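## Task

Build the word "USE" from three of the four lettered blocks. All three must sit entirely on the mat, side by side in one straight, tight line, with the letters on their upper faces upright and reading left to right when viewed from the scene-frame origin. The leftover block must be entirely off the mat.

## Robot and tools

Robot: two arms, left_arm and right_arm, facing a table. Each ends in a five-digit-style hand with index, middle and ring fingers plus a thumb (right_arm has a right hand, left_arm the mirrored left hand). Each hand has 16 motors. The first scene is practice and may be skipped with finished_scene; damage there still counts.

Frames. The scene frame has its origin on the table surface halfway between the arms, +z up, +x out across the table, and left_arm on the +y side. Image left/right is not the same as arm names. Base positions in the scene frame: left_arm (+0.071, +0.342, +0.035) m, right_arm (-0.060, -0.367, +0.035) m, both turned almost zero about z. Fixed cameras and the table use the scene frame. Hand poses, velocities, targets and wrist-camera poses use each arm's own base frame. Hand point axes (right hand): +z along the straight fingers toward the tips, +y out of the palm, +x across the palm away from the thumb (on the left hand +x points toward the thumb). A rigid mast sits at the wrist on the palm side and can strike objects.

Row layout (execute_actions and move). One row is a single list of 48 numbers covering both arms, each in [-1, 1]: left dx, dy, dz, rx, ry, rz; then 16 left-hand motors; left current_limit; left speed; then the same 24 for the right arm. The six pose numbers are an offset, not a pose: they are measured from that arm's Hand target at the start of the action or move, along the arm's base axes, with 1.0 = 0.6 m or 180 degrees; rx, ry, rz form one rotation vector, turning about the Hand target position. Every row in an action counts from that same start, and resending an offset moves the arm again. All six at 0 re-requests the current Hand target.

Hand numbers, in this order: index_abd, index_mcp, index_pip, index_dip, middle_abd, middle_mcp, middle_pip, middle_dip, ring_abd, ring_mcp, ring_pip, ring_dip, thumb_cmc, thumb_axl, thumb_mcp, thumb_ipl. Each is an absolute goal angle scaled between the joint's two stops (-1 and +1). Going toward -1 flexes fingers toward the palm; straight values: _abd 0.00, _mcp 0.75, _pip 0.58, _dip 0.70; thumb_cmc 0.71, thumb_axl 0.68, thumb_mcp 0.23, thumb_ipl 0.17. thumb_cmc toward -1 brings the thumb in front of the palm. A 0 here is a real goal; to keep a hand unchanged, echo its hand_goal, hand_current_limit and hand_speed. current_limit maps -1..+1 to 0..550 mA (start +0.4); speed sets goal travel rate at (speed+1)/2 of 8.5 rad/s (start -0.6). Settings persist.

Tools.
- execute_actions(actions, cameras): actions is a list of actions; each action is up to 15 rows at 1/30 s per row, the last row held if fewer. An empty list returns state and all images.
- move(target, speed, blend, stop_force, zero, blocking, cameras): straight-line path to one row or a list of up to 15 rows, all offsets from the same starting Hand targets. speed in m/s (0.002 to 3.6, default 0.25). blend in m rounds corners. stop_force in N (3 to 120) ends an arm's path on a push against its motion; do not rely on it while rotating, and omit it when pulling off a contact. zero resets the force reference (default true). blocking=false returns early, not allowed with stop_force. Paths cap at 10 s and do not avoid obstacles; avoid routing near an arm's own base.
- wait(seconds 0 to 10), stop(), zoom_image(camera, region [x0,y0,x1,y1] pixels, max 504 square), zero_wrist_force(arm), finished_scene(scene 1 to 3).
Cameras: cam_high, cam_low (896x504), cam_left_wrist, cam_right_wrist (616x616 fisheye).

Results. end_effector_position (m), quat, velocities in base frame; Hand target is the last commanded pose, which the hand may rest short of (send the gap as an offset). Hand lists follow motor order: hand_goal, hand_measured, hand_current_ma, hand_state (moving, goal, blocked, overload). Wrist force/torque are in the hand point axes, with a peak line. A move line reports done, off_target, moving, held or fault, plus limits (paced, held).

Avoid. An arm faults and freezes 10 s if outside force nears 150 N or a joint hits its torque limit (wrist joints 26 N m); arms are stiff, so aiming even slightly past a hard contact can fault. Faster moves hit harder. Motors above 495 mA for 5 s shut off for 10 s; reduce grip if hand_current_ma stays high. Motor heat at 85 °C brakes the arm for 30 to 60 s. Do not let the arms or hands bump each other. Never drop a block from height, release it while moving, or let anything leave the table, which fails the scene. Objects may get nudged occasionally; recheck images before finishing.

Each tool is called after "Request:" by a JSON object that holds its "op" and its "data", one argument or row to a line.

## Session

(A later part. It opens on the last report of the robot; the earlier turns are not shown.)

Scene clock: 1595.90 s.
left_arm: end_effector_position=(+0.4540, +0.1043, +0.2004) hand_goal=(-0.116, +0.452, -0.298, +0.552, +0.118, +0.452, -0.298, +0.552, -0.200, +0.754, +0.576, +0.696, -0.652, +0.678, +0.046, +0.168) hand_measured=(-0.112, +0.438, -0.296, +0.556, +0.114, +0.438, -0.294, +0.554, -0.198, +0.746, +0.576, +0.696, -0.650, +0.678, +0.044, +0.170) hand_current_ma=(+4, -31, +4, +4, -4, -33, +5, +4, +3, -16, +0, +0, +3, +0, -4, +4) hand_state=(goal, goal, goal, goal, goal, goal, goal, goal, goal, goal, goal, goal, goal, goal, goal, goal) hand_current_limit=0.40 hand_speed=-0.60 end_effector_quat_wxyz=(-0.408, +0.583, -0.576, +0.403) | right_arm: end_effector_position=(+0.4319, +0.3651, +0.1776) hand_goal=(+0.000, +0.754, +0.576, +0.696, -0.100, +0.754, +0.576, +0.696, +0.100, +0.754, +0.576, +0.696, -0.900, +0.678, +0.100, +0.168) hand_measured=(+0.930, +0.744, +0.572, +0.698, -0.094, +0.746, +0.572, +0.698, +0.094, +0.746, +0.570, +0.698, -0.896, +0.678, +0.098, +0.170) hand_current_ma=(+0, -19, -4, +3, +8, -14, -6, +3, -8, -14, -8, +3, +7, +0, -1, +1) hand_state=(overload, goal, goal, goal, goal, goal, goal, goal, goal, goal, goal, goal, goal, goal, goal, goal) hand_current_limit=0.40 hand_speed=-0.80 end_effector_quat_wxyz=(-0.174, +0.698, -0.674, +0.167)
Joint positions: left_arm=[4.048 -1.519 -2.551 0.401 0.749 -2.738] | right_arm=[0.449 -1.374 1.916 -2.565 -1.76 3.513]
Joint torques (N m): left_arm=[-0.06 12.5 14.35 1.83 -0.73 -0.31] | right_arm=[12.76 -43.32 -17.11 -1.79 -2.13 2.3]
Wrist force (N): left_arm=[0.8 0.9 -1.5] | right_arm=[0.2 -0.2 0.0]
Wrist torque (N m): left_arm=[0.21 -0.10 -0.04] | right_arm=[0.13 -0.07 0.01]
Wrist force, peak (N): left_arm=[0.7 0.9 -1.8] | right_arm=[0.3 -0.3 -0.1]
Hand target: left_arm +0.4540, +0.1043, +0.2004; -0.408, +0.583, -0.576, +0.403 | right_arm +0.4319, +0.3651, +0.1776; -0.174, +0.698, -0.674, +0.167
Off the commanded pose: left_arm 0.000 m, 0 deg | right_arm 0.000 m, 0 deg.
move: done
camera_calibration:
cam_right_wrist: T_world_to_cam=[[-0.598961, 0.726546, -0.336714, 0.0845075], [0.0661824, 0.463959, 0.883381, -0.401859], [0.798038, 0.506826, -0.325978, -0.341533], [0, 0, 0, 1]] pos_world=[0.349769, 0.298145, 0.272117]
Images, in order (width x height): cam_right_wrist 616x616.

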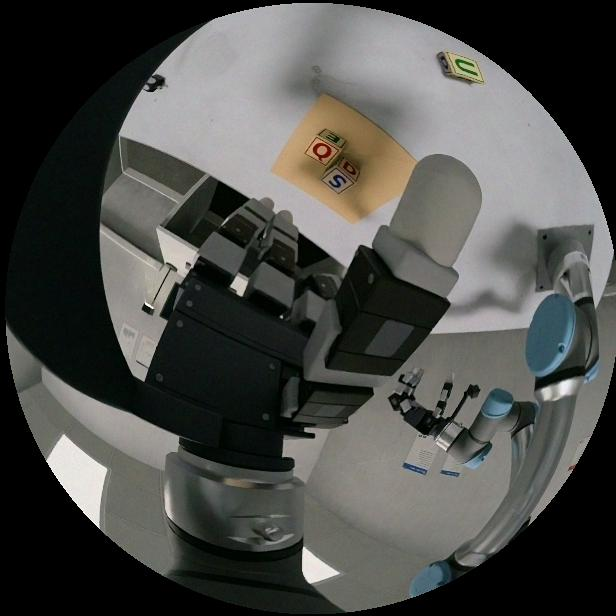

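Request:
{"op": "move", "data": {
  "target": [0,0,0,0,0,0,-0.117,0.452,-0.299,0.551,0.117,0.452,-0.299,0.551,-0.2,0.754,0.576,0.696,-0.653,0.678,0.045,0.168,0.4,-0.6,-0.188,-0.0163,-0.1427,0,0,0,0,0.754,0.576,0.696,-0.1,0.754,0.576,0.696,0.1,0.754,0.576,0.696,0.714,0.678,0.226,0.168,0.4,-0.7],
  "speed": 0.1
}}

Request:
{"op": "move", "data": {
  "target": [0,0,0,0,0,0,-0.117,0.452,-0.299,0.551,0.117,0.452,-0.299,0.551,-0.2,0.754,0.576,0.696,-0.653,0.678,0.045,0.168,0.4,-0.6,0,0,0,0,0,0,0,-0.479,0.576,0.696,-0.1,0.754,0.576,0.696,0.1,0.754,0.576,0.696,0.714,0.678,0.226,0.168,0.4,-0.7],
  "speed": 0.1,
  "cameras": ["all"]
}}

Request:
{"op": "zoom_image", "data": {
  "camera": "cam_right_wrist",
  "region": [160, 60, 440, 320]
}}

Request:
{"op": "zoom_image", "data": {
  "camera": "cam_high",
  "region": [370, 140, 530, 300]
}}

Scene clock: 1645.13 s.
left_arm: end_effector_position=(+0.4540, +0.1043, +0.2004) hand_goal=(-0.116, +0.452, -0.298, +0.552, +0.118, +0.452, -0.298, +0.552, -0.200, +0.754, +0.576, +0.696, -0.652, +0.678, +0.046, +0.168) hand_measured=(-0.112, +0.438, -0.296, +0.556, +0.114, +0.438, -0.294, +0.554, -0.198, +0.746, +0.576, +0.696, -0.650, +0.678, +0.044, +0.170) hand_current_ma=(+4, -31, +4, +4, -4, -33, +5, +4, +3, -16, +0, +0, +3, +0, -4, +4) hand_state=(goal, goal, goal, goal, goal, goal, goal, goal, goal, goal, goal, goal, goal, goal, goal, goal) hand_current_limit=0.40 hand_speed=-0.60 end_effector_quat_wxyz=(-0.408, +0.583, -0.576, +0.403) | right_arm: end_effector_position=(+0.3192, +0.3554, +0.0921) hand_goal=(+0.000, +0.754, +0.576, +0.696, -0.100, +0.754, +0.576, +0.696, +0.100, +0.754, +0.576, +0.696, +0.714, +0.678, +0.226, +0.168) hand_measured=(+0.842, +0.744, +0.572, +0.698, -0.094, +0.746, +0.572, +0.698, +0.094, +0.746, +0.570, +0.698, +0.704, +0.678, +0.216, +0.170) hand_current_ma=(+0, -18, -4, +3, +8, -14, -6, +3, -8, -14, -8, +3, -18, +0, -21, +1) hand_state=(overload, goal, goal, goal, goal, goal, goal, goal, goal, goal, goal, goal, goal, goal, goal, goal) hand_current_limit=0.40 hand_speed=-0.70 end_effector_quat_wxyz=(-0.174, +0.698, -0.674, +0.167)
Joint positions: left_arm=[4.048 -1.519 -2.551 0.401 0.749 -2.738] | right_arm=[0.547 -1.421 2.253 -2.835 -1.801 3.603]
Joint torques (N m): left_arm=[-0.17 11.36 14.04 2.1 -0.8 -0.1] | right_arm=[12.17 -14.87 -13.34 -5.12 -2.19 2.51]
Wrist force (N): left_arm=[0.7 1.0 -1.5] | right_arm=[0.2 0.0 -0.4]
Wrist torque (N m): left_arm=[0.23 -0.09 -0.05] | right_arm=[0.13 0.01 -0.02]
Wrist force, peak (N): left_arm=[0.9 1.1 -1.8] | right_arm=[0.1 -0.7 -0.3]
Hand target: left_arm +0.4540, +0.1043, +0.2004; -0.408, +0.583, -0.576, +0.403 | right_arm +0.3191, +0.3554, +0.0920; -0.174, +0.698, -0.674, +0.167
Off the commanded pose: left_arm 0.000 m, 0 deg | right_arm 0.000 m, 0 deg.
move: done

Scene clock: 1646.63 s.
left_arm: end_effector_position=(+0.4540, +0.1043, +0.2004) hand_goal=(-0.116, +0.452, -0.298, +0.552, +0.118, +0.452, -0.298, +0.552, -0.200, +0.754, +0.576, +0.696, -0.652, +0.678, +0.046, +0.168) hand_measured=(-0.112, +0.438, -0.296, +0.556, +0.114, +0.438, -0.294, +0.554, -0.198, +0.746, +0.576, +0.696, -0.650, +0.678, +0.044, +0.170) hand_current_ma=(+4, -31, +4, +4, -4, -33, +5, +4, +3, -16, +0, +0, +3, +0, -4, +4) hand_state=(goal, goal, goal, goal, goal, goal, goal, goal, goal, goal, goal, goal, goal, goal, goal, goal) hand_current_limit=0.40 hand_speed=-0.60 end_effector_quat_wxyz=(-0.408, +0.583, -0.576, +0.403) | right_arm: end_effector_position=(+0.3191, +0.3554, +0.0920) hand_goal=(+0.000, -0.478, +0.576, +0.696, -0.100, +0.754, +0.576, +0.696, +0.100, +0.754, +0.576, +0.696, +0.714, +0.678, +0.226, +0.168) hand_measured=(+0.822, -0.464, +0.576, +0.698, -0.094, +0.746, +0.572, +0.698, +0.094, +0.746, +0.570, +0.698, +0.704, +0.678, +0.216, +0.170) hand_current_ma=(+0, +28, +0, +3, +8, -14, -6, +3, -8, -14, -8, +3, -18, +0, -21, +1) hand_state=(overload, goal, goal, goal, goal, goal, goal, goal, goal, goal, goal, goal, goal, goal, goal, goal) hand_current_limit=0.40 hand_speed=-0.70 end_effector_quat_wxyz=(-0.174, +0.698, -0.674, +0.167)
Joint positions: left_arm=[4.048 -1.519 -2.551 0.401 0.749 -2.738] | right_arm=[0.547 -1.421 2.253 -2.835 -1.801 3.603]
Joint torques (N m): left_arm=[-0.21 11.75 14.94 2 -0.8 -0.37] | right_arm=[12.28 -15.57 -12.77 -4.98 -2.25 2.29]
Wrist force (N): left_arm=[0.7 0.7 -1.5] | right_arm=[0.4 -0.2 -0.4]
Wrist torque (N m): left_arm=[0.18 -0.08 -0.04] | right_arm=[0.18 -0.02 -0.01]
Wrist force, peak (N): left_arm=[0.9 1.0 -1.7] | right_arm=[0.4 -0.3 -0.6]
Hand target: left_arm +0.4540, +0.1043, +0.2004; -0.408, +0.583, -0.576, +0.403 | right_arm +0.3191, +0.3554, +0.0920; -0.174, +0.698, -0.674, +0.167
Off the commanded pose: left_arm 0.000 m, 0 deg | right_arm 0.000 m, 0 deg.
move: done
camera_calibration:
cam_left_wrist: T_world_to_cam=[[0.21935, 0.749996, 0.624012, -0.333303], [-0.550362, -0.432994, 0.713875, 0.0993246], [0.805597, -0.500022, 0.317792, -0.260479], [0, 0, 0, 1]] pos_world=[0.337616, 0.162738, 0.219858]
cam_right_wrist: T_world_to_cam=[[-0.598961, 0.726546, -0.336714, -0.00475791], [0.0661824, 0.463959, 0.883381, -0.314229], [0.798038, 0.506826, -0.325978, -0.274451], [0, 0, 0, 1]] pos_world=[0.236969, 0.288345, 0.186517]

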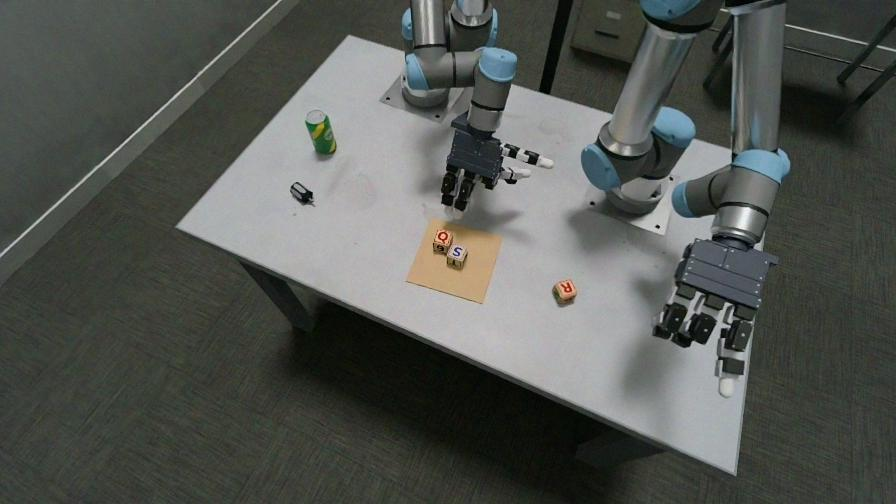

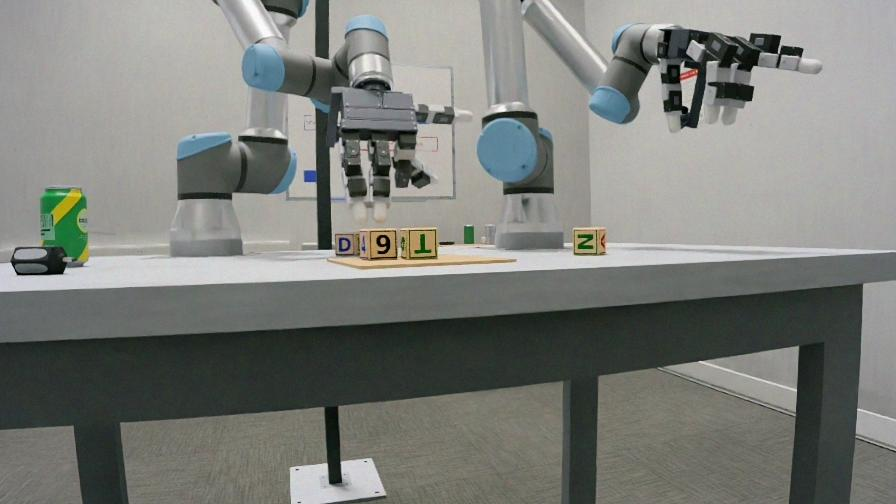

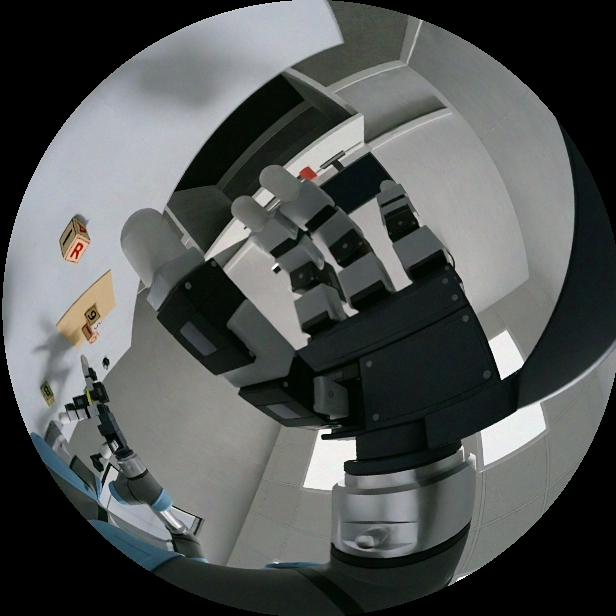

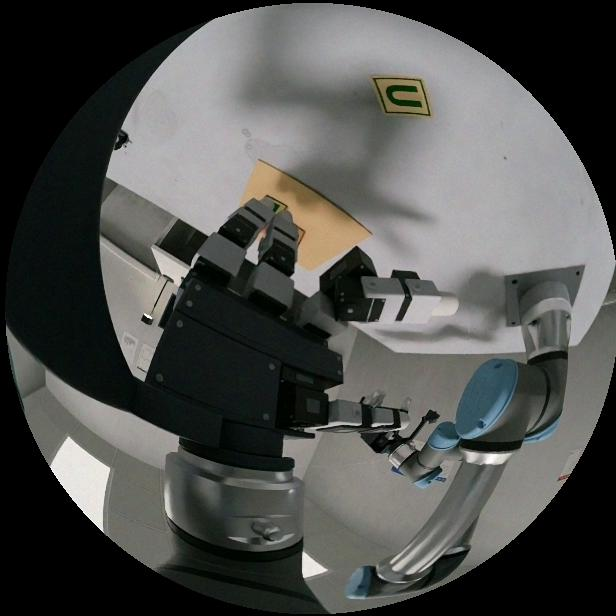

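Scaled by 1.800 from the camera's 616x616 image, which has a finer 880x880 frame.

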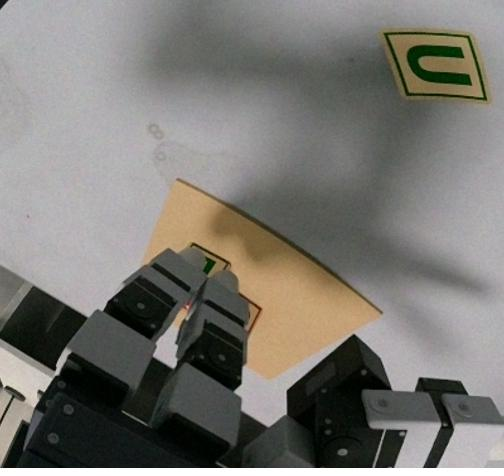

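Scaled by 3.150 from the camera's 896x504 image, which has a finer 1280x720 frame.

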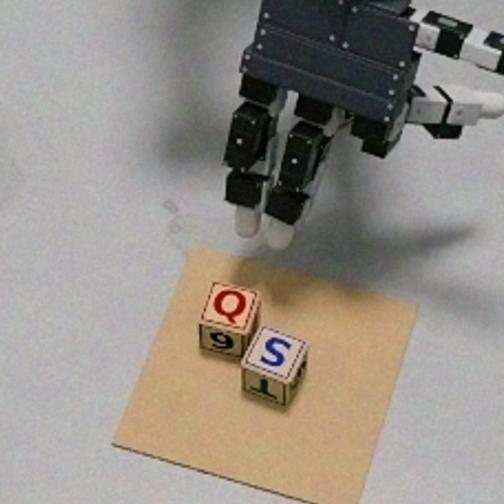

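Request:
{"op": "move", "data": {
  "target": [0,0,0,0,0,0,-0.117,0.452,-0.299,0.551,0.117,0.452,-0.299,0.551,-0.2,0.754,0.576,0.696,-0.653,0.678,0.045,0.168,0.4,-0.6,0,-0.0067,-0.05,0,0,0,0,-0.479,0.576,0.696,-0.1,0.754,0.576,0.696,0.1,0.754,0.576,0.696,0.714,0.678,0.226,0.168,0.4,-0.7],
  "speed": 0.06
}}

Request:
{"op": "move", "data": {
  "target": [0,0,0,0,0,0,-0.117,0.452,-0.299,0.551,0.117,0.452,-0.299,0.551,-0.2,0.754,0.576,0.696,-0.653,0.678,0.045,0.168,0.4,-0.6,0.0583,0.002,0,0,0,0,0,-0.479,0.576,0.696,-0.1,0.754,0.576,0.696,0.1,0.754,0.576,0.696,0.714,0.678,0.226,0.168,0.4,-0.7],
  "speed": 0.02,
  "stop_force": 3,
  "cameras": ["cam_high","cam_low","cam_right_wrist"]
}}

Request:
{"op": "zoom_image", "data": {
  "camera": "cam_right_wrist",
  "region": [160, 60, 440, 320]
}}

Request:
{"op": "zoom_image", "data": {
  "camera": "cam_high",
  "region": [370, 140, 530, 300]
}}

Request:
{"op": "zoom_image", "data": {
  "camera": "cam_low",
  "region": [320, 190, 480, 280]
}}

Scene clock: 1667.70 s.
left_arm: end_effector_position=(+0.4540, +0.1043, +0.2004) hand_goal=(-0.116, +0.452, -0.298, +0.552, +0.118, +0.452, -0.298, +0.552, -0.200, +0.754, +0.576, +0.696, -0.652, +0.678, +0.046, +0.168) hand_measured=(-0.112, +0.438, -0.296, +0.556, +0.114, +0.438, -0.294, +0.554, -0.198, +0.746, +0.576, +0.696, -0.650, +0.678, +0.044, +0.170) hand_current_ma=(+4, -31, +4, +4, -4, -33, +5, +4, +3, -16, +0, +0, +3, +0, -4, +4) hand_state=(goal, goal, goal, goal, goal, goal, goal, goal, goal, goal, goal, goal, goal, goal, goal, goal) hand_current_limit=0.40 hand_speed=-0.60 end_effector_quat_wxyz=(-0.408, +0.583, -0.576, +0.403) | right_arm: end_effector_position=(+0.3191, +0.3513, +0.0621) hand_goal=(+0.000, -0.478, +0.576, +0.696, -0.100, +0.754, +0.576, +0.696, +0.100, +0.754, +0.576, +0.696, +0.714, +0.678, +0.226, +0.168) hand_measured=(+0.822, -0.464, +0.576, +0.698, -0.094, +0.746, +0.572, +0.698, +0.094, +0.746, +0.570, +0.698, +0.704, +0.678, +0.216, +0.170) hand_current_ma=(+0, +28, +0, +3, +8, -14, -6, +3, -8, -14, -8, +3, -18, +0, -21, +1) hand_state=(overload, goal, goal, goal, goal, goal, goal, goal, goal, goal, goal, goal, goal, goal, goal, goal) hand_current_limit=0.40 hand_speed=-0.70 end_effector_quat_wxyz=(-0.174, +0.698, -0.674, +0.167)
Joint positions: left_arm=[4.048 -1.519 -2.551 0.401 0.749 -2.738] | right_arm=[0.539 -1.356 2.288 -2.937 -1.798 3.595]
Joint torques (N m): left_arm=[-0.27 12.35 15.17 1.97 -0.56 -0.11] | right_arm=[-12.33 -17.76 -10.77 -5.2 1.77 -1.99]
Wrist force (N): left_arm=[0.5 0.8 -1.6] | right_arm=[0.0 -0.2 -0.1]
Wrist torque (N m): left_arm=[0.20 -0.07 -0.05] | right_arm=[0.14 0.03 0.07]
Wrist force, peak (N): left_arm=[0.8 0.9 -1.9] | right_arm=[0.2 -0.4 -0.7]
Hand target: left_arm +0.4540, +0.1043, +0.2004; -0.408, +0.583, -0.576, +0.403 | right_arm +0.3191, +0.3513, +0.0620; -0.174, +0.698, -0.674, +0.167
Off the commanded pose: left_arm 0.000 m, 0 deg | right_arm 0.000 m, 0 deg.
move: done

Scene clock: 1670.30 s.
left_arm: end_effector_position=(+0.4540, +0.1043, +0.2004) hand_goal=(-0.116, +0.452, -0.298, +0.552, +0.118, +0.452, -0.298, +0.552, -0.200, +0.754, +0.576, +0.696, -0.652, +0.678, +0.046, +0.168) hand_measured=(-0.112, +0.438, -0.296, +0.556, +0.114, +0.438, -0.294, +0.554, -0.198, +0.746, +0.576, +0.696, -0.650, +0.678, +0.044, +0.170) hand_current_ma=(+4, -31, +4, +4, -4, -33, +5, +4, +3, -16, +0, +0, +3, +0, -4, +4) hand_state=(goal, goal, goal, goal, goal, goal, goal, goal, goal, goal, goal, goal, goal, goal, goal, goal) hand_current_limit=0.40 hand_speed=-0.60 end_effector_quat_wxyz=(-0.408, +0.583, -0.576, +0.403) | right_arm: end_effector_position=(+0.3541, +0.3525, +0.0620) hand_goal=(+0.000, -0.478, +0.576, +0.696, -0.100, +0.754, +0.576, +0.696, +0.100, +0.754, +0.576, +0.696, +0.714, +0.678, +0.226, +0.168) hand_measured=(+0.822, -0.464, +0.576, +0.698, -0.094, +0.746, +0.572, +0.698, +0.094, +0.746, +0.570, +0.698, +0.704, +0.678, +0.216, +0.170) hand_current_ma=(+0, +28, +0, +3, +8, -14, -6, +2, -8, -14, -8, +2, -18, +0, -21, +1) hand_state=(overload, goal, goal, goal, goal, goal, goal, goal, goal, goal, goal, goal, goal, goal, goal, goal) hand_current_limit=0.40 hand_speed=-0.70 end_effector_quat_wxyz=(-0.174, +0.698, -0.674, +0.167)
Joint positions: left_arm=[4.048 -1.519 -2.551 0.401 0.749 -2.738] | right_arm=[0.501 -1.306 2.22 -2.927 -1.782 3.56]
Joint torques (N m): left_arm=[0.48 13.16 14.97 1.92 -0.62 -0.12] | right_arm=[-11.76 -19.39 -25.5 -1.75 1.71 -2.07]
Wrist force (N): left_arm=[0.6 0.8 -1.7] | right_arm=[0.0 0.1 -0.5]
Wrist torque (N m): left_arm=[0.20 -0.07 -0.05] | right_arm=[0.20 0.01 0.09]
Wrist force, peak (N): left_arm=[0.9 1.0 -1.7] | right_arm=[0.4 0.1 -0.5]
Hand target: left_arm +0.4540, +0.1043, +0.2004; -0.408, +0.583, -0.576, +0.403 | right_arm +0.3541, +0.3525, +0.0620; -0.174, +0.698, -0.674, +0.167
Off the commanded pose: left_arm 0.000 m, 0 deg | right_arm 0.000 m, 0 deg.
move: done
camera_calibration:
cam_right_wrist: T_world_to_cam=[[-0.598961, 0.726546, -0.336714, 0.00807874], [0.0661824, 0.463959, 0.883381, -0.288738], [0.798038, 0.506826, -0.325978, -0.310663], [0, 0, 0, 1]] pos_world=[0.271869, 0.285545, 0.156517]
Images, in order (width x height): cam_high 896x504, cam_low 896x504, cam_right_wrist 616x616.

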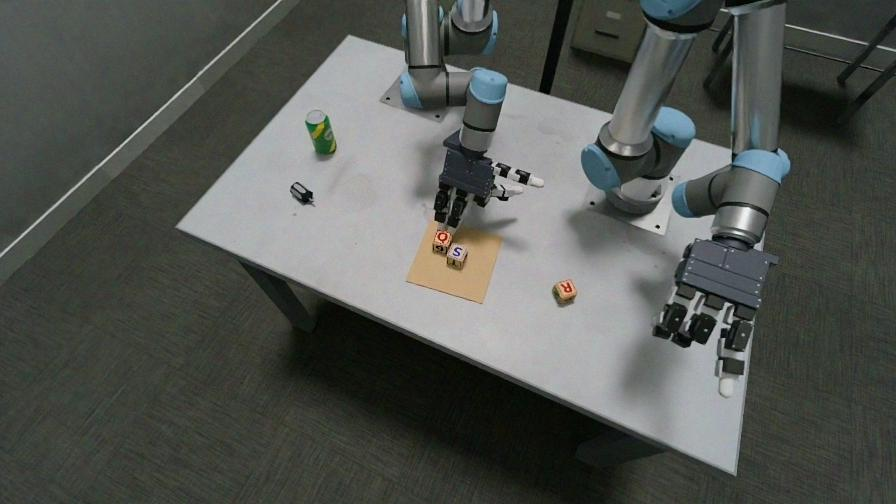

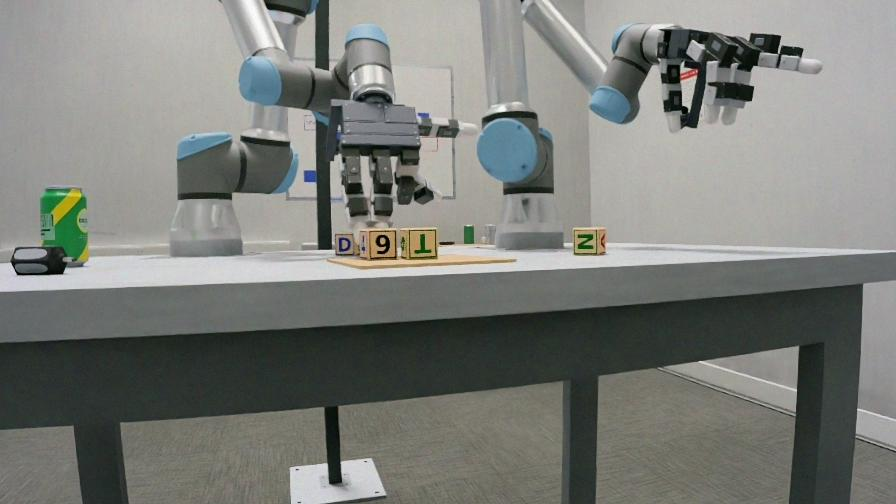

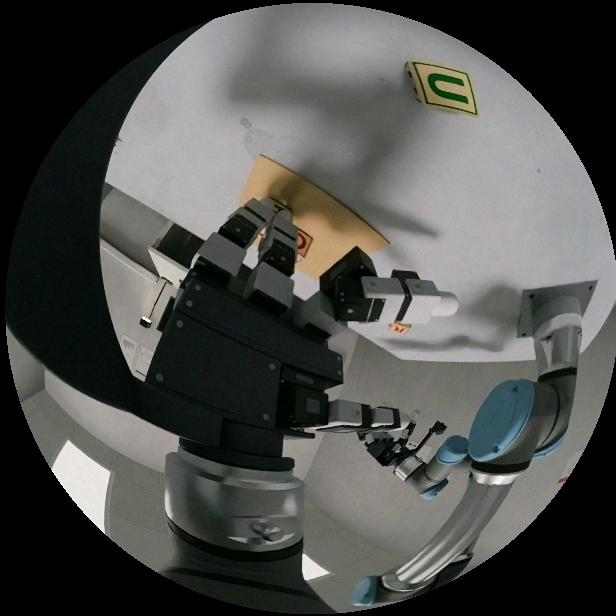

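Scaled by 1.800 from the camera's 616x616 image, which has a finer 880x880 frame.

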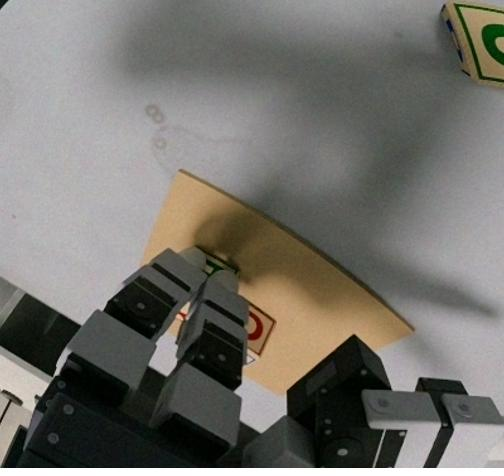

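Scaled by 3.150 from the camera's 896x504 image, which has a finer 1280x720 frame.

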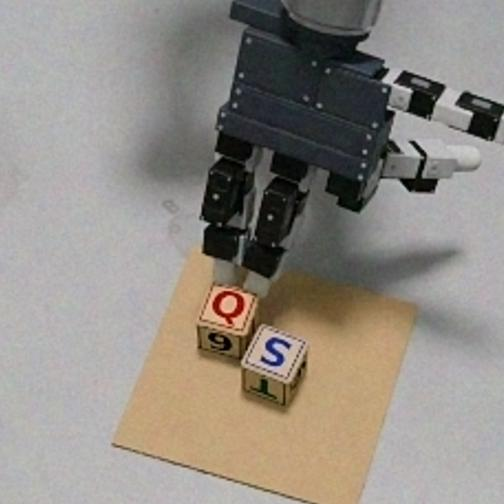

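Scaled by 3.150 from the camera's 896x504 image, which has a finer 1280x720 frame.

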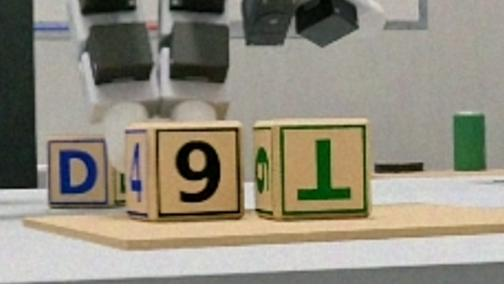

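Request:
{"op": "move", "data": {
  "target": [
    [0,0,0,0,0,0,-0.117,0.452,-0.299,0.551,0.117,0.452,-0.299,0.551,-0.2,0.754,0.576,0.696,-0.653,0.678,0.045,0.168,0.4,-0.6,0.0142,0.0005,0,0,0,0,0,-0.479,0.576,0.696,-0.1,0.754,0.576,0.696,0.1,0.754,0.576,0.696,0.714,0.678,0.226,0.168,0.4,-0.7],
    [0,0,0,0,0,0,-0.117,0.452,-0.299,0.551,0.117,0.452,-0.299,0.551,-0.2,0.754,0.576,0.696,-0.653,0.678,0.045,0.168,0.4,-0.6,0.0258,0.0009,0.0137,0,0,0,0,-0.479,0.576,0.696,-0.1,0.754,0.576,0.696,0.1,0.754,0.576,0.696,0.714,0.678,0.226,0.168,0.4,-0.7],
    [0,0,0,0,0,0,-0.117,0.452,-0.299,0.551,0.117,0.452,-0.299,0.551,-0.2,0.754,0.576,0.696,-0.653,0.678,0.045,0.168,0.4,-0.6,0.0397,0.0014,0.0255,0,0,0,0,-0.479,0.576,0.696,-0.1,0.754,0.576,0.696,0.1,0.754,0.576,0.696,0.714,0.678,0.226,0.168,0.4,-0.7]
  ],
  "speed": 0.03,
  "blend": [0.001,0.003,0],
  "cameras": ["cam_high","cam_low","cam_right_wrist"]
}}

Request:
{"op": "zoom_image", "data": {
  "camera": "cam_right_wrist",
  "region": [160, 60, 440, 320]
}}

Request:
{"op": "zoom_image", "data": {
  "camera": "cam_high",
  "region": [370, 140, 530, 300]
}}

Request:
{"op": "zoom_image", "data": {
  "camera": "cam_low",
  "region": [320, 190, 480, 280]
}}

Scene clock: 1694.83 s.
left_arm: end_effector_position=(+0.4540, +0.1043, +0.2004) hand_goal=(-0.116, +0.452, -0.298, +0.552, +0.118, +0.452, -0.298, +0.552, -0.200, +0.754, +0.576, +0.696, -0.652, +0.678, +0.046, +0.168) hand_measured=(-0.112, +0.438, -0.296, +0.556, +0.114, +0.438, -0.294, +0.554, -0.198, +0.746, +0.576, +0.696, -0.650, +0.678, +0.044, +0.170) hand_current_ma=(+4, -31, +4, +4, -4, -33, +5, +4, +3, -16, +0, +0, +3, +0, -4, +4) hand_state=(goal, goal, goal, goal, goal, goal, goal, goal, goal, goal, goal, goal, goal, goal, goal, goal) hand_current_limit=0.40 hand_speed=-0.60 end_effector_quat_wxyz=(-0.408, +0.583, -0.576, +0.403) | right_arm: end_effector_position=(+0.3779, +0.3534, +0.0773) hand_goal=(+0.000, -0.478, +0.576, +0.696, -0.100, +0.754, +0.576, +0.696, +0.100, +0.754, +0.576, +0.696, +0.714, +0.678, +0.226, +0.168) hand_measured=(+0.822, -0.464, +0.576, +0.698, -0.094, +0.746, +0.572, +0.698, +0.094, +0.746, +0.570, +0.698, +0.704, +0.678, +0.216, +0.170) hand_current_ma=(+0, +28, +0, +3, +8, -14, -6, +2, -8, -14, -8, +2, -18, +0, -21, +1) hand_state=(overload, goal, goal, goal, goal, goal, goal, goal, goal, goal, goal, goal, goal, goal, goal, goal) hand_current_limit=0.40 hand_speed=-0.70 end_effector_quat_wxyz=(-0.174, +0.698, -0.674, +0.167)
Joint positions: left_arm=[4.048 -1.519 -2.551 0.401 0.749 -2.738] | right_arm=[0.478 -1.305 2.16 -2.871 -1.772 3.538]
Joint torques (N m): left_arm=[-0.47 12.61 15.24 2.08 -0.61 -0.13] | right_arm=[-12.39 -42.19 -25.9 -1.64 1.74 -2.07]
Wrist force (N): left_arm=[0.7 0.9 -1.7] | right_arm=[0.0 -0.2 -0.1]
Wrist torque (N m): left_arm=[0.22 -0.09 -0.04] | right_arm=[0.14 0.02 0.09]
Wrist force, peak (N): left_arm=[0.7 1.2 -1.8] | right_arm=[0.3 -0.1 -0.7]
Hand target: left_arm +0.4540, +0.1043, +0.2004; -0.408, +0.583, -0.576, +0.403 | right_arm +0.3779, +0.3534, +0.0773; -0.174, +0.698, -0.674, +0.167
Off the commanded pose: left_arm 0.000 m, 0 deg | right_arm 0.000 m, 0 deg.
move: done
camera_calibration:
cam_right_wrist: T_world_to_cam=[[-0.598961, 0.726546, -0.336714, 0.0269045], [0.0661824, 0.463959, 0.883381, -0.3042], [0.798038, 0.506826, -0.325978, -0.325074], [0, 0, 0, 1]] pos_world=[0.295669, 0.286345, 0.171817]
Images, in order (width x height): cam_high 896x504, cam_low 896x504, cam_right_wrist 616x616.

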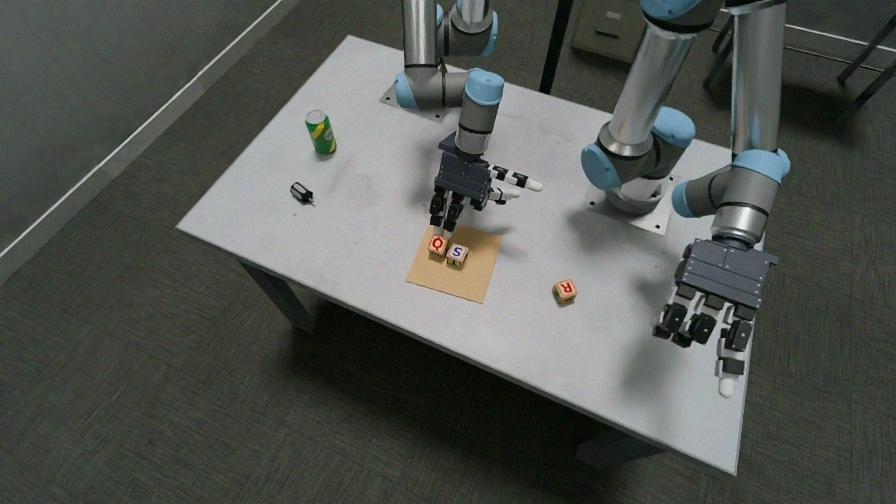

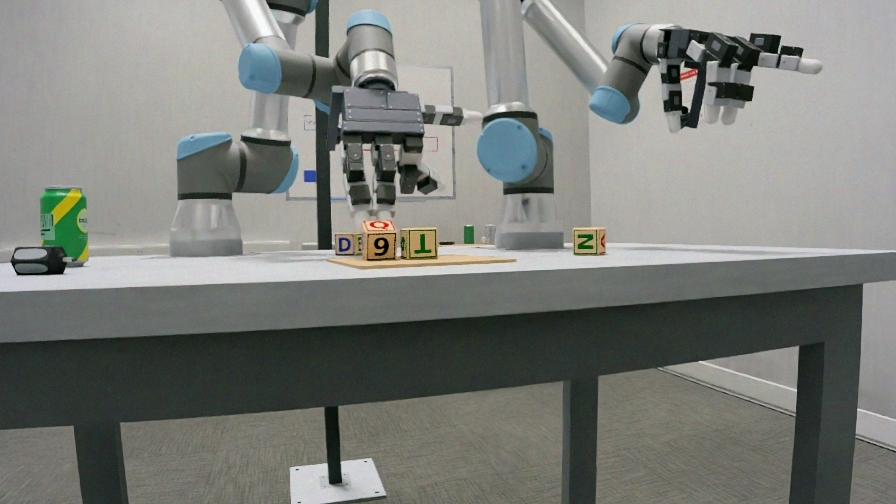

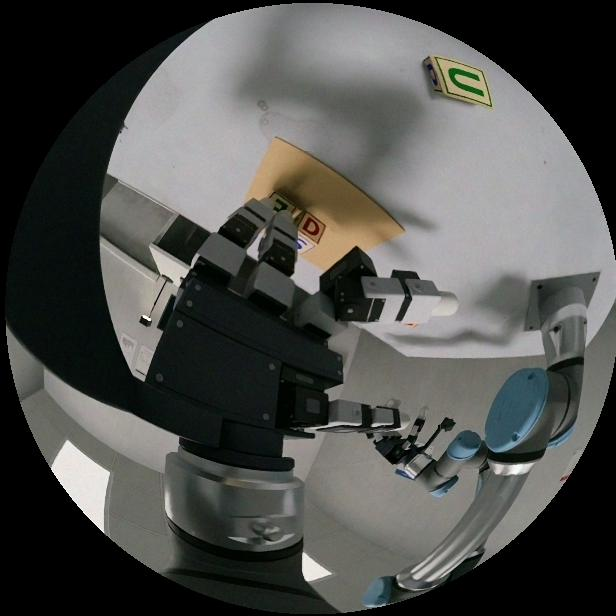

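Scaled by 1.800 from the camera's 616x616 image, which has a finer 880x880 frame.

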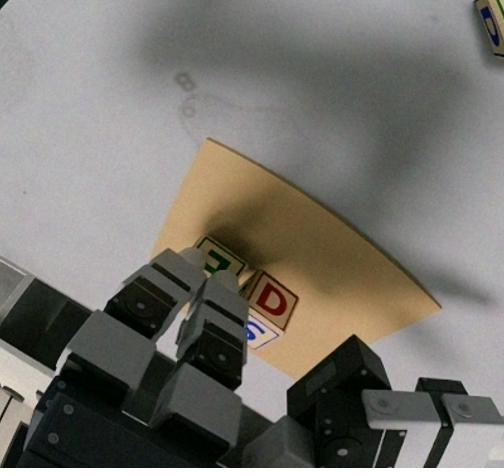

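Scaled by 3.150 from the camera's 896x504 image, which has a finer 1280x720 frame.

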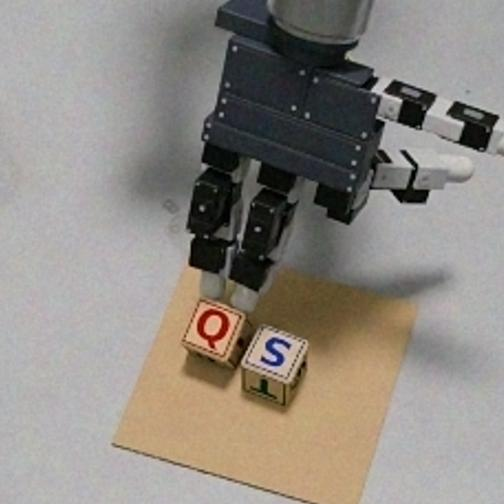

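Scaled by 3.150 from the camera's 896x504 image, which has a finer 1280x720 frame.

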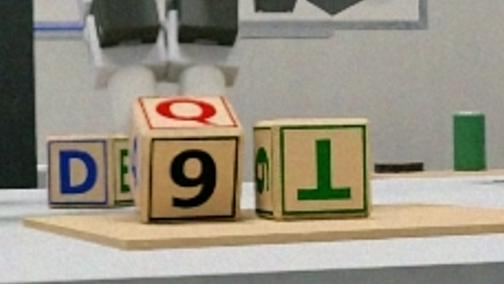

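Request:
{"op": "move", "data": {
  "target": [
    [0,0,0,0,0,0,-0.117,0.452,-0.299,0.551,0.117,0.452,-0.299,0.551,-0.2,0.754,0.576,0.696,-0.653,0.678,0.045,0.168,0.4,-0.6,0.014,0.0005,0.0095,0,0,0,0,-0.479,0.576,0.696,-0.1,0.754,0.576,0.696,0.1,0.754,0.576,0.696,0.714,0.678,0.226,0.168,0.4,-0.7],
    [0,0,0,0,0,0,-0.117,0.452,-0.299,0.551,0.117,0.452,-0.299,0.551,-0.2,0.754,0.576,0.696,-0.653,0.678,0.045,0.168,0.4,-0.6,0.0295,0.001,0.0163,0,0,0,0,-0.479,0.576,0.696,-0.1,0.754,0.576,0.696,0.1,0.754,0.576,0.696,0.714,0.678,0.226,0.168,0.4,-0.7],
    [0,0,0,0,0,0,-0.117,0.452,-0.299,0.551,0.117,0.452,-0.299,0.551,-0.2,0.754,0.576,0.696,-0.653,0.678,0.045,0.168,0.4,-0.6,0.0458,0.0016,0.0205,0,0,0,0,-0.479,0.576,0.696,-0.1,0.754,0.576,0.696,0.1,0.754,0.576,0.696,0.714,0.678,0.226,0.168,0.4,-0.7]
  ],
  "speed": 0.02,
  "blend": [0.003,0.003,0],
  "cameras": ["cam_high","cam_low","cam_right_wrist"]
}}

Request:
{"op": "zoom_image", "data": {
  "camera": "cam_high",
  "region": [370, 140, 530, 300]
}}

Request:
{"op": "zoom_image", "data": {
  "camera": "cam_low",
  "region": [320, 190, 480, 280]
}}

Scene clock: 1711.07 s.
left_arm: end_effector_position=(+0.4540, +0.1043, +0.2004) hand_goal=(-0.116, +0.452, -0.298, +0.552, +0.118, +0.452, -0.298, +0.552, -0.200, +0.754, +0.576, +0.696, -0.652, +0.678, +0.046, +0.168) hand_measured=(-0.112, +0.438, -0.296, +0.556, +0.114, +0.438, -0.294, +0.554, -0.198, +0.746, +0.576, +0.696, -0.650, +0.678, +0.044, +0.170) hand_current_ma=(+4, -31, +4, +4, -4, -33, +5, +4, +3, -16, +0, +0, +3, +0, -4, +4) hand_state=(goal, goal, goal, goal, goal, goal, goal, goal, goal, goal, goal, goal, goal, goal, goal, goal) hand_current_limit=0.40 hand_speed=-0.60 end_effector_quat_wxyz=(-0.408, +0.583, -0.576, +0.403) | right_arm: end_effector_position=(+0.4053, +0.3543, +0.0896) hand_goal=(+0.000, -0.478, +0.576, +0.696, -0.100, +0.754, +0.576, +0.696, +0.100, +0.754, +0.576, +0.696, +0.714, +0.678, +0.226, +0.168) hand_measured=(+0.822, -0.464, +0.576, +0.698, -0.094, +0.746, +0.572, +0.698, +0.094, +0.746, +0.570, +0.698, +0.704, +0.678, +0.216, +0.170) hand_current_ma=(+0, +28, +0, +3, +8, -14, -6, +2, -8, -14, -8, +2, -18, +0, -21, +1) hand_state=(overload, goal, goal, goal, goal, goal, goal, goal, goal, goal, goal, goal, goal, goal, goal, goal) hand_current_limit=0.40 hand_speed=-0.70 end_effector_quat_wxyz=(-0.174, +0.698, -0.674, +0.167)
Joint positions: left_arm=[4.048 -1.519 -2.551 0.401 0.749 -2.738] | right_arm=[0.453 -1.289 2.091 -2.823 -1.761 3.516]
Joint torques (N m): left_arm=[-0.47 12.21 14.76 2.01 -0.56 -0.14] | right_arm=[-11.59 -22.65 -27.55 -1.61 1.77 -2.11]
Wrist force (N): left_arm=[0.6 0.8 -1.7] | right_arm=[-0.2 -0.2 -0.2]
Wrist torque (N m): left_arm=[0.21 -0.08 -0.04] | right_arm=[0.18 0.04 0.08]
Wrist force, peak (N): left_arm=[0.8 0.7 -1.9] | right_arm=[0.3 -0.2 -0.4]
Hand target: left_arm +0.4540, +0.1043, +0.2004; -0.408, +0.583, -0.576, +0.403 | right_arm +0.4054, +0.3543, +0.0896; -0.174, +0.698, -0.674, +0.167
Off the commanded pose: left_arm 0.000 m, 0 deg | right_arm 0.000 m, 0 deg.
move: done
camera_calibration:
cam_right_wrist: T_world_to_cam=[[-0.598961, 0.726546, -0.336714, 0.046791], [0.0661824, 0.463959, 0.883381, -0.31735], [0.798038, 0.506826, -0.325978, -0.343517], [0, 0, 0, 1]] pos_world=[0.323169, 0.287345, 0.184117]
Images, in order (width x height): cam_high 896x504, cam_low 896x504, cam_right_wrist 616x616.

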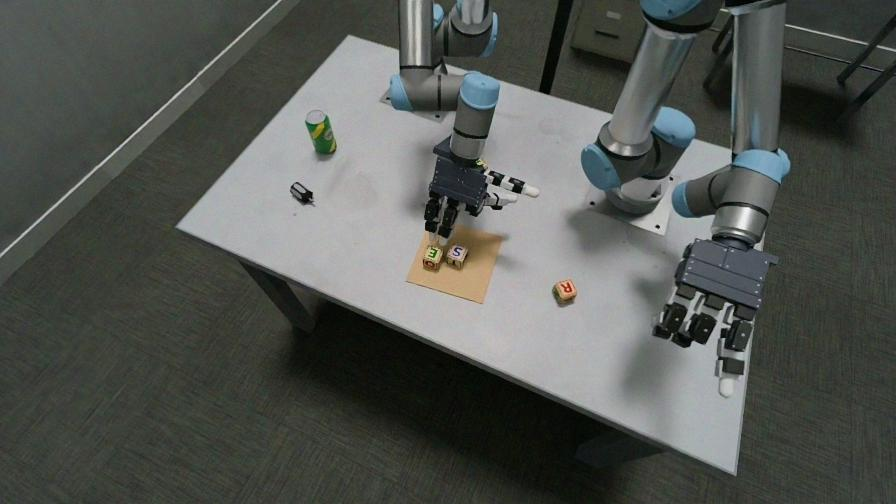

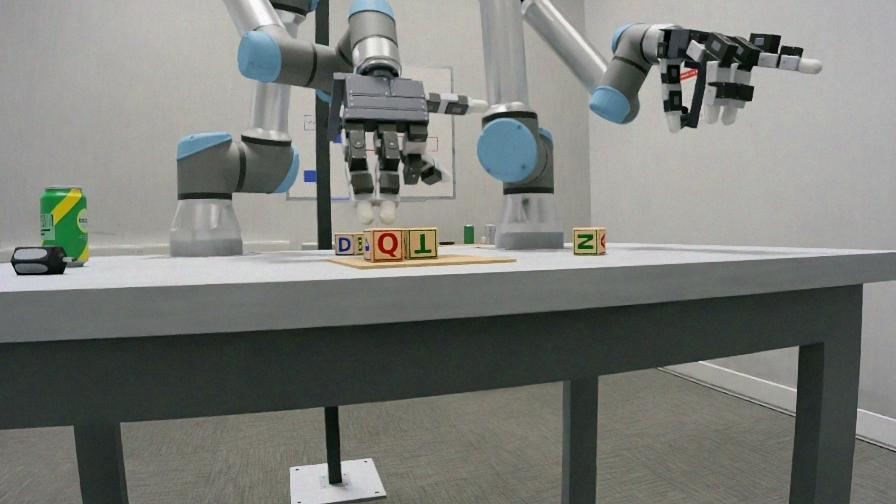

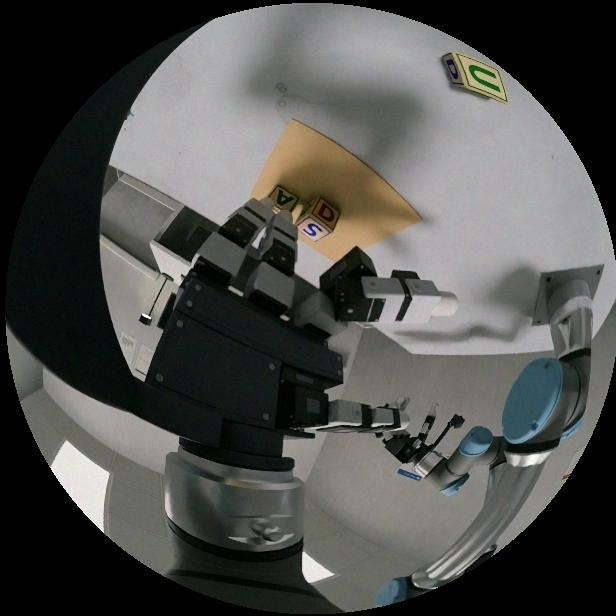

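Scaled by 3.150 from the camera's 896x504 image, which has a finer 1280x720 frame.

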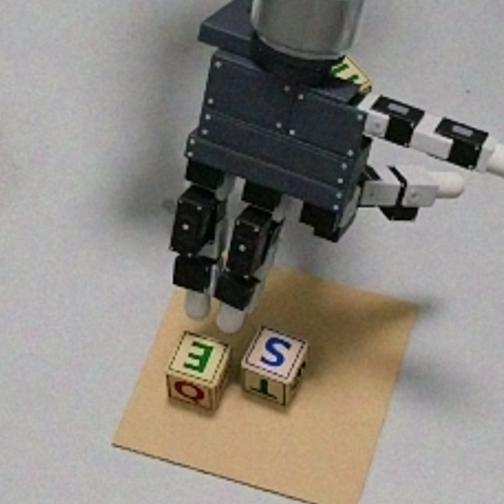

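Scaled by 3.150 from the camera's 896x504 image, which has a finer 1280x720 frame.

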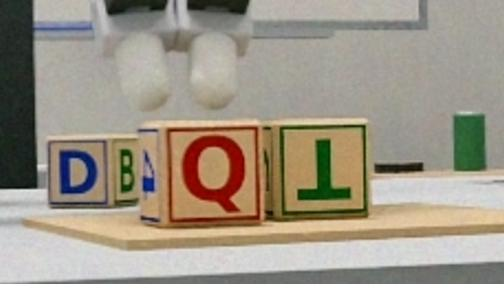

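Request:
{"op": "move", "data": {
  "target": [0,0,0,0,0,0,-0.117,0.452,-0.299,0.551,0.117,0.452,-0.299,0.551,-0.2,0.754,0.576,0.696,-0.653,0.678,0.045,0.168,0.4,-0.6,-0.1,0,0.15,0,0,0,0,-0.479,0.576,0.696,-0.1,0.754,0.576,0.696,0.1,0.754,0.576,0.696,0.714,0.678,0.226,0.168,0.4,-0.7],
  "speed": 0.12
}}

Request:
{"op": "move", "data": {
  "target": [0,0,0,0,0,0,-0.117,0.452,-0.299,0.551,0.117,0.452,-0.299,0.551,-0.2,0.754,0.576,0.696,-0.653,0.678,0.045,0.168,0.4,-0.6,-0.2077,-0.027,-0.04,0.1435,-0.2317,0.3108,0,0.863,0.576,0.696,-0.233,0.562,-0.737,0.986,0.233,0.562,-0.737,0.986,-0.929,0.677,0.09,0.168,0.4,-0.6],
  "speed": 0.15,
  "cameras": ["all"]
}}

Request:
{"op": "zoom_image", "data": {
  "camera": "cam_high",
  "region": [390, 200, 530, 320]
}}

Request:
{"op": "zoom_image", "data": {
  "camera": "cam_right_wrist",
  "region": [200, 40, 540, 320]
}}

Scene clock: 1798.63 s.
left_arm: end_effector_position=(+0.4540, +0.1043, +0.2004) hand_goal=(-0.116, +0.452, -0.298, +0.552, +0.118, +0.452, -0.298, +0.552, -0.200, +0.754, +0.576, +0.696, -0.652, +0.678, +0.046, +0.168) hand_measured=(-0.112, +0.438, -0.296, +0.556, +0.114, +0.438, -0.294, +0.554, -0.198, +0.746, +0.576, +0.696, -0.650, +0.678, +0.044, +0.170) hand_current_ma=(+4, -31, +4, +4, -4, -33, +5, +4, +3, -16, +0, +0, +3, +0, -4, +4) hand_state=(goal, goal, goal, goal, goal, goal, goal, goal, goal, goal, goal, goal, goal, goal, goal, goal) hand_current_limit=0.40 hand_speed=-0.60 end_effector_quat_wxyz=(-0.408, +0.583, -0.576, +0.403) | right_arm: end_effector_position=(+0.3454, +0.3543, +0.1796) hand_goal=(+0.000, -0.478, +0.576, +0.696, -0.100, +0.754, +0.576, +0.696, +0.100, +0.754, +0.576, +0.696, +0.714, +0.678, +0.226, +0.168) hand_measured=(+0.822, -0.464, +0.576, +0.698, -0.094, +0.746, +0.572, +0.698, +0.094, +0.746, +0.570, +0.698, +0.704, +0.678, +0.216, +0.170) hand_current_ma=(+0, +26, +0, +3, +8, -14, -5, +2, -8, -14, -8, +2, -17, +0, -20, +1) hand_state=(overload, goal, goal, goal, goal, goal, goal, goal, goal, goal, goal, goal, goal, goal, goal, goal) hand_current_limit=0.40 hand_speed=-0.70 end_effector_quat_wxyz=(-0.174, +0.698, -0.674, +0.167)
Joint positions: left_arm=[4.048 -1.519 -2.551 0.401 0.749 -2.738] | right_arm=[0.514 -1.541 2.098 -2.568 -1.787 3.572]
Joint torques (N m): left_arm=[0.37 12.19 15.49 2.02 -0.66 -0.14] | right_arm=[12.7 -32.37 -30.48 -1.56 -2.23 2.37]
Wrist force (N): left_arm=[0.8 0.8 -1.6] | right_arm=[0.5 -0.3 -0.5]
Wrist torque (N m): left_arm=[0.20 -0.09 -0.04] | right_arm=[0.17 -0.03 0.00]
Wrist force, peak (N): left_arm=[0.8 0.9 -2.0] | right_arm=[0.3 -0.1 -1.1]
Hand target: left_arm +0.4540, +0.1043, +0.2004; -0.408, +0.583, -0.576, +0.403 | right_arm +0.3454, +0.3543, +0.1796; -0.174, +0.698, -0.674, +0.167
Off the commanded pose: left_arm 0.000 m, 0 deg | right_arm 0.000 m, 0 deg.
move: done

Scene clock: 1803.63 s.
left_arm: end_effector_position=(+0.4540, +0.1043, +0.2004) hand_goal=(-0.116, +0.452, -0.298, +0.552, +0.118, +0.452, -0.298, +0.552, -0.200, +0.754, +0.576, +0.696, -0.652, +0.678, +0.046, +0.168) hand_measured=(-0.112, +0.438, -0.296, +0.556, +0.114, +0.438, -0.294, +0.554, -0.198, +0.746, +0.576, +0.696, -0.650, +0.678, +0.044, +0.170) hand_current_ma=(+4, -31, +4, +4, -4, -33, +5, +4, +3, -16, +0, +0, +3, +0, -4, +4) hand_state=(goal, goal, goal, goal, goal, goal, goal, goal, goal, goal, goal, goal, goal, goal, goal, goal) hand_current_limit=0.40 hand_speed=-0.60 end_effector_quat_wxyz=(-0.408, +0.583, -0.576, +0.403) | right_arm: end_effector_position=(+0.2208, +0.3381, +0.1556) hand_goal=(+0.000, +0.864, +0.576, +0.696, -0.232, +0.562, -0.736, +0.986, +0.234, +0.562, -0.736, +0.986, -0.928, +0.678, +0.090, +0.168) hand_measured=(+0.802, +0.850, +0.576, +0.698, -0.226, +0.558, -0.732, +0.984, +0.228, +0.558, -0.734, +0.984, -0.924, +0.678, +0.088, +0.170) hand_current_ma=(+0, -27, +0, +2, +7, -4, +4, -2, -6, -5, +3, -2, +6, +0, -2, +1) hand_state=(overload, goal, goal, goal, goal, goal, goal, goal, goal, goal, goal, goal, goal, goal, goal, goal) hand_current_limit=0.40 hand_speed=-0.60 end_effector_quat_wxyz=(-0.589, +0.770, -0.196, +0.149)
Joint positions: left_arm=[4.048 -1.519 -2.551 0.401 0.749 -2.738] | right_arm=[0.121 -1.518 2.835 -4.023 -0.665 2.791]
Joint torques (N m): left_arm=[-0.45 12.64 15.21 1.98 -0.58 -0.14] | right_arm=[-13 0.58 -1.72 -4.06 2.81 -0.71]
Wrist force (N): left_arm=[0.6 0.7 -1.6] | right_arm=[0.2 -0.4 0.2]
Wrist torque (N m): left_arm=[0.19 -0.08 -0.04] | right_arm=[0.21 -0.05 0.20]
Wrist force, peak (N): left_arm=[0.7 1.1 -1.8] | right_arm=[0.3 -0.7 -0.4]
Hand target: left_arm +0.4540, +0.1043, +0.2004; -0.408, +0.583, -0.576, +0.403 | right_arm +0.2208, +0.3381, +0.1556; -0.589, +0.769, -0.196, +0.149
Off the commanded pose: left_arm 0.000 m, 0 deg | right_arm 0.000 m, 0 deg.
move: done
camera_calibration:
cam_left_wrist: T_world_to_cam=[[0.21935, 0.749996, 0.624012, -0.333303], [-0.550362, -0.432994, 0.713875, 0.0993246], [0.805597, -0.500022, 0.317792, -0.260479], [0, 0, 0, 1]] pos_world=[0.337616, 0.162738, 0.219858]
cam_right_wrist: T_world_to_cam=[[-0.725767, 0.229898, -0.648389, 0.214693], [-0.686742, -0.297731, 0.66313, 0.102152], [-0.0405934, 0.926554, 0.373964, -0.23221], [0, 0, 0, 1]] pos_world=[0.216543, 0.196211, 0.158303]

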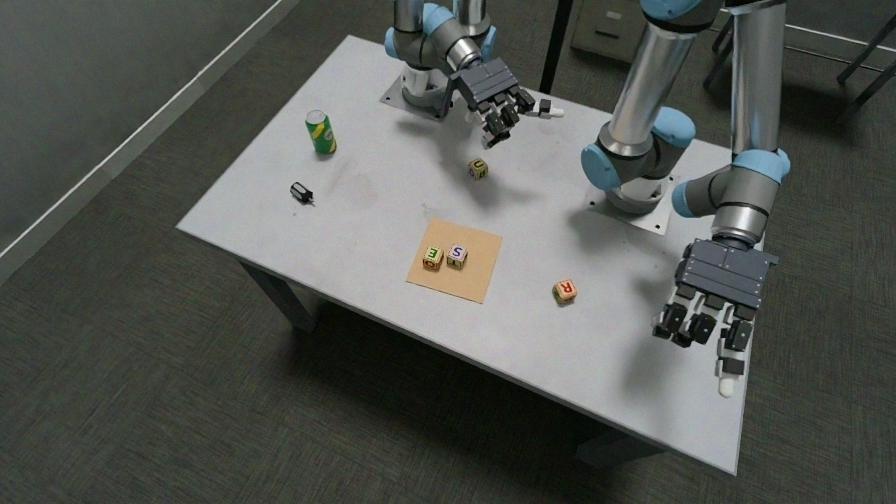

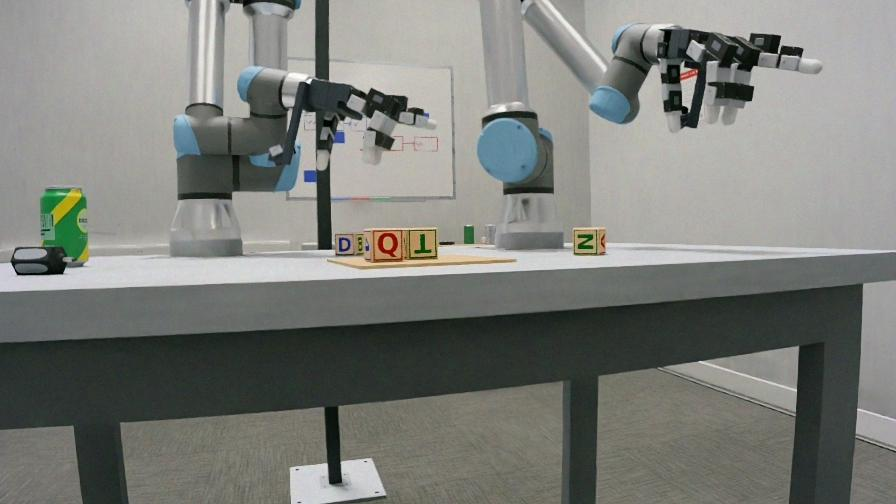

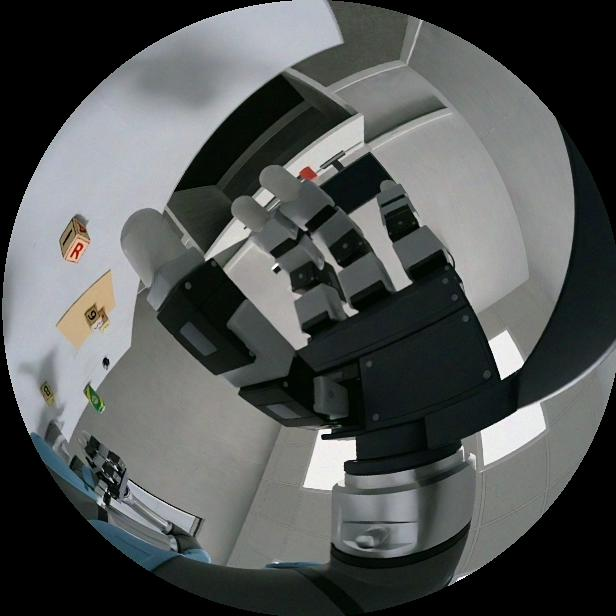

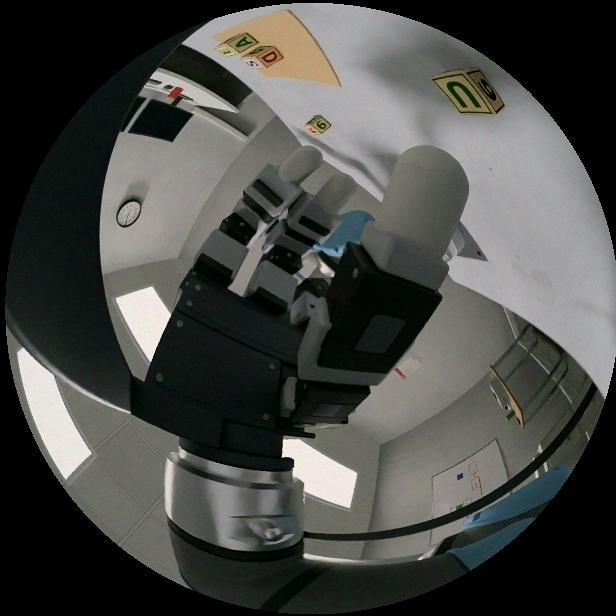

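Scaled by 3.600 from the camera's 896x504 image, which has a finer 1280x720 frame.

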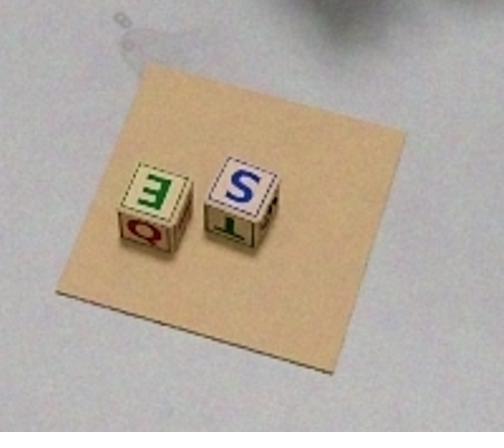

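Scaled by 1.482 from the camera's 616x616 image, which has a finer 880x880 frame.

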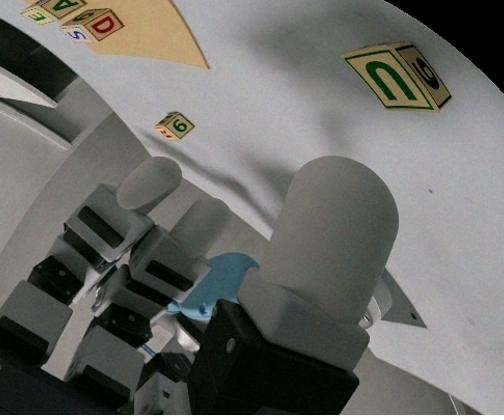

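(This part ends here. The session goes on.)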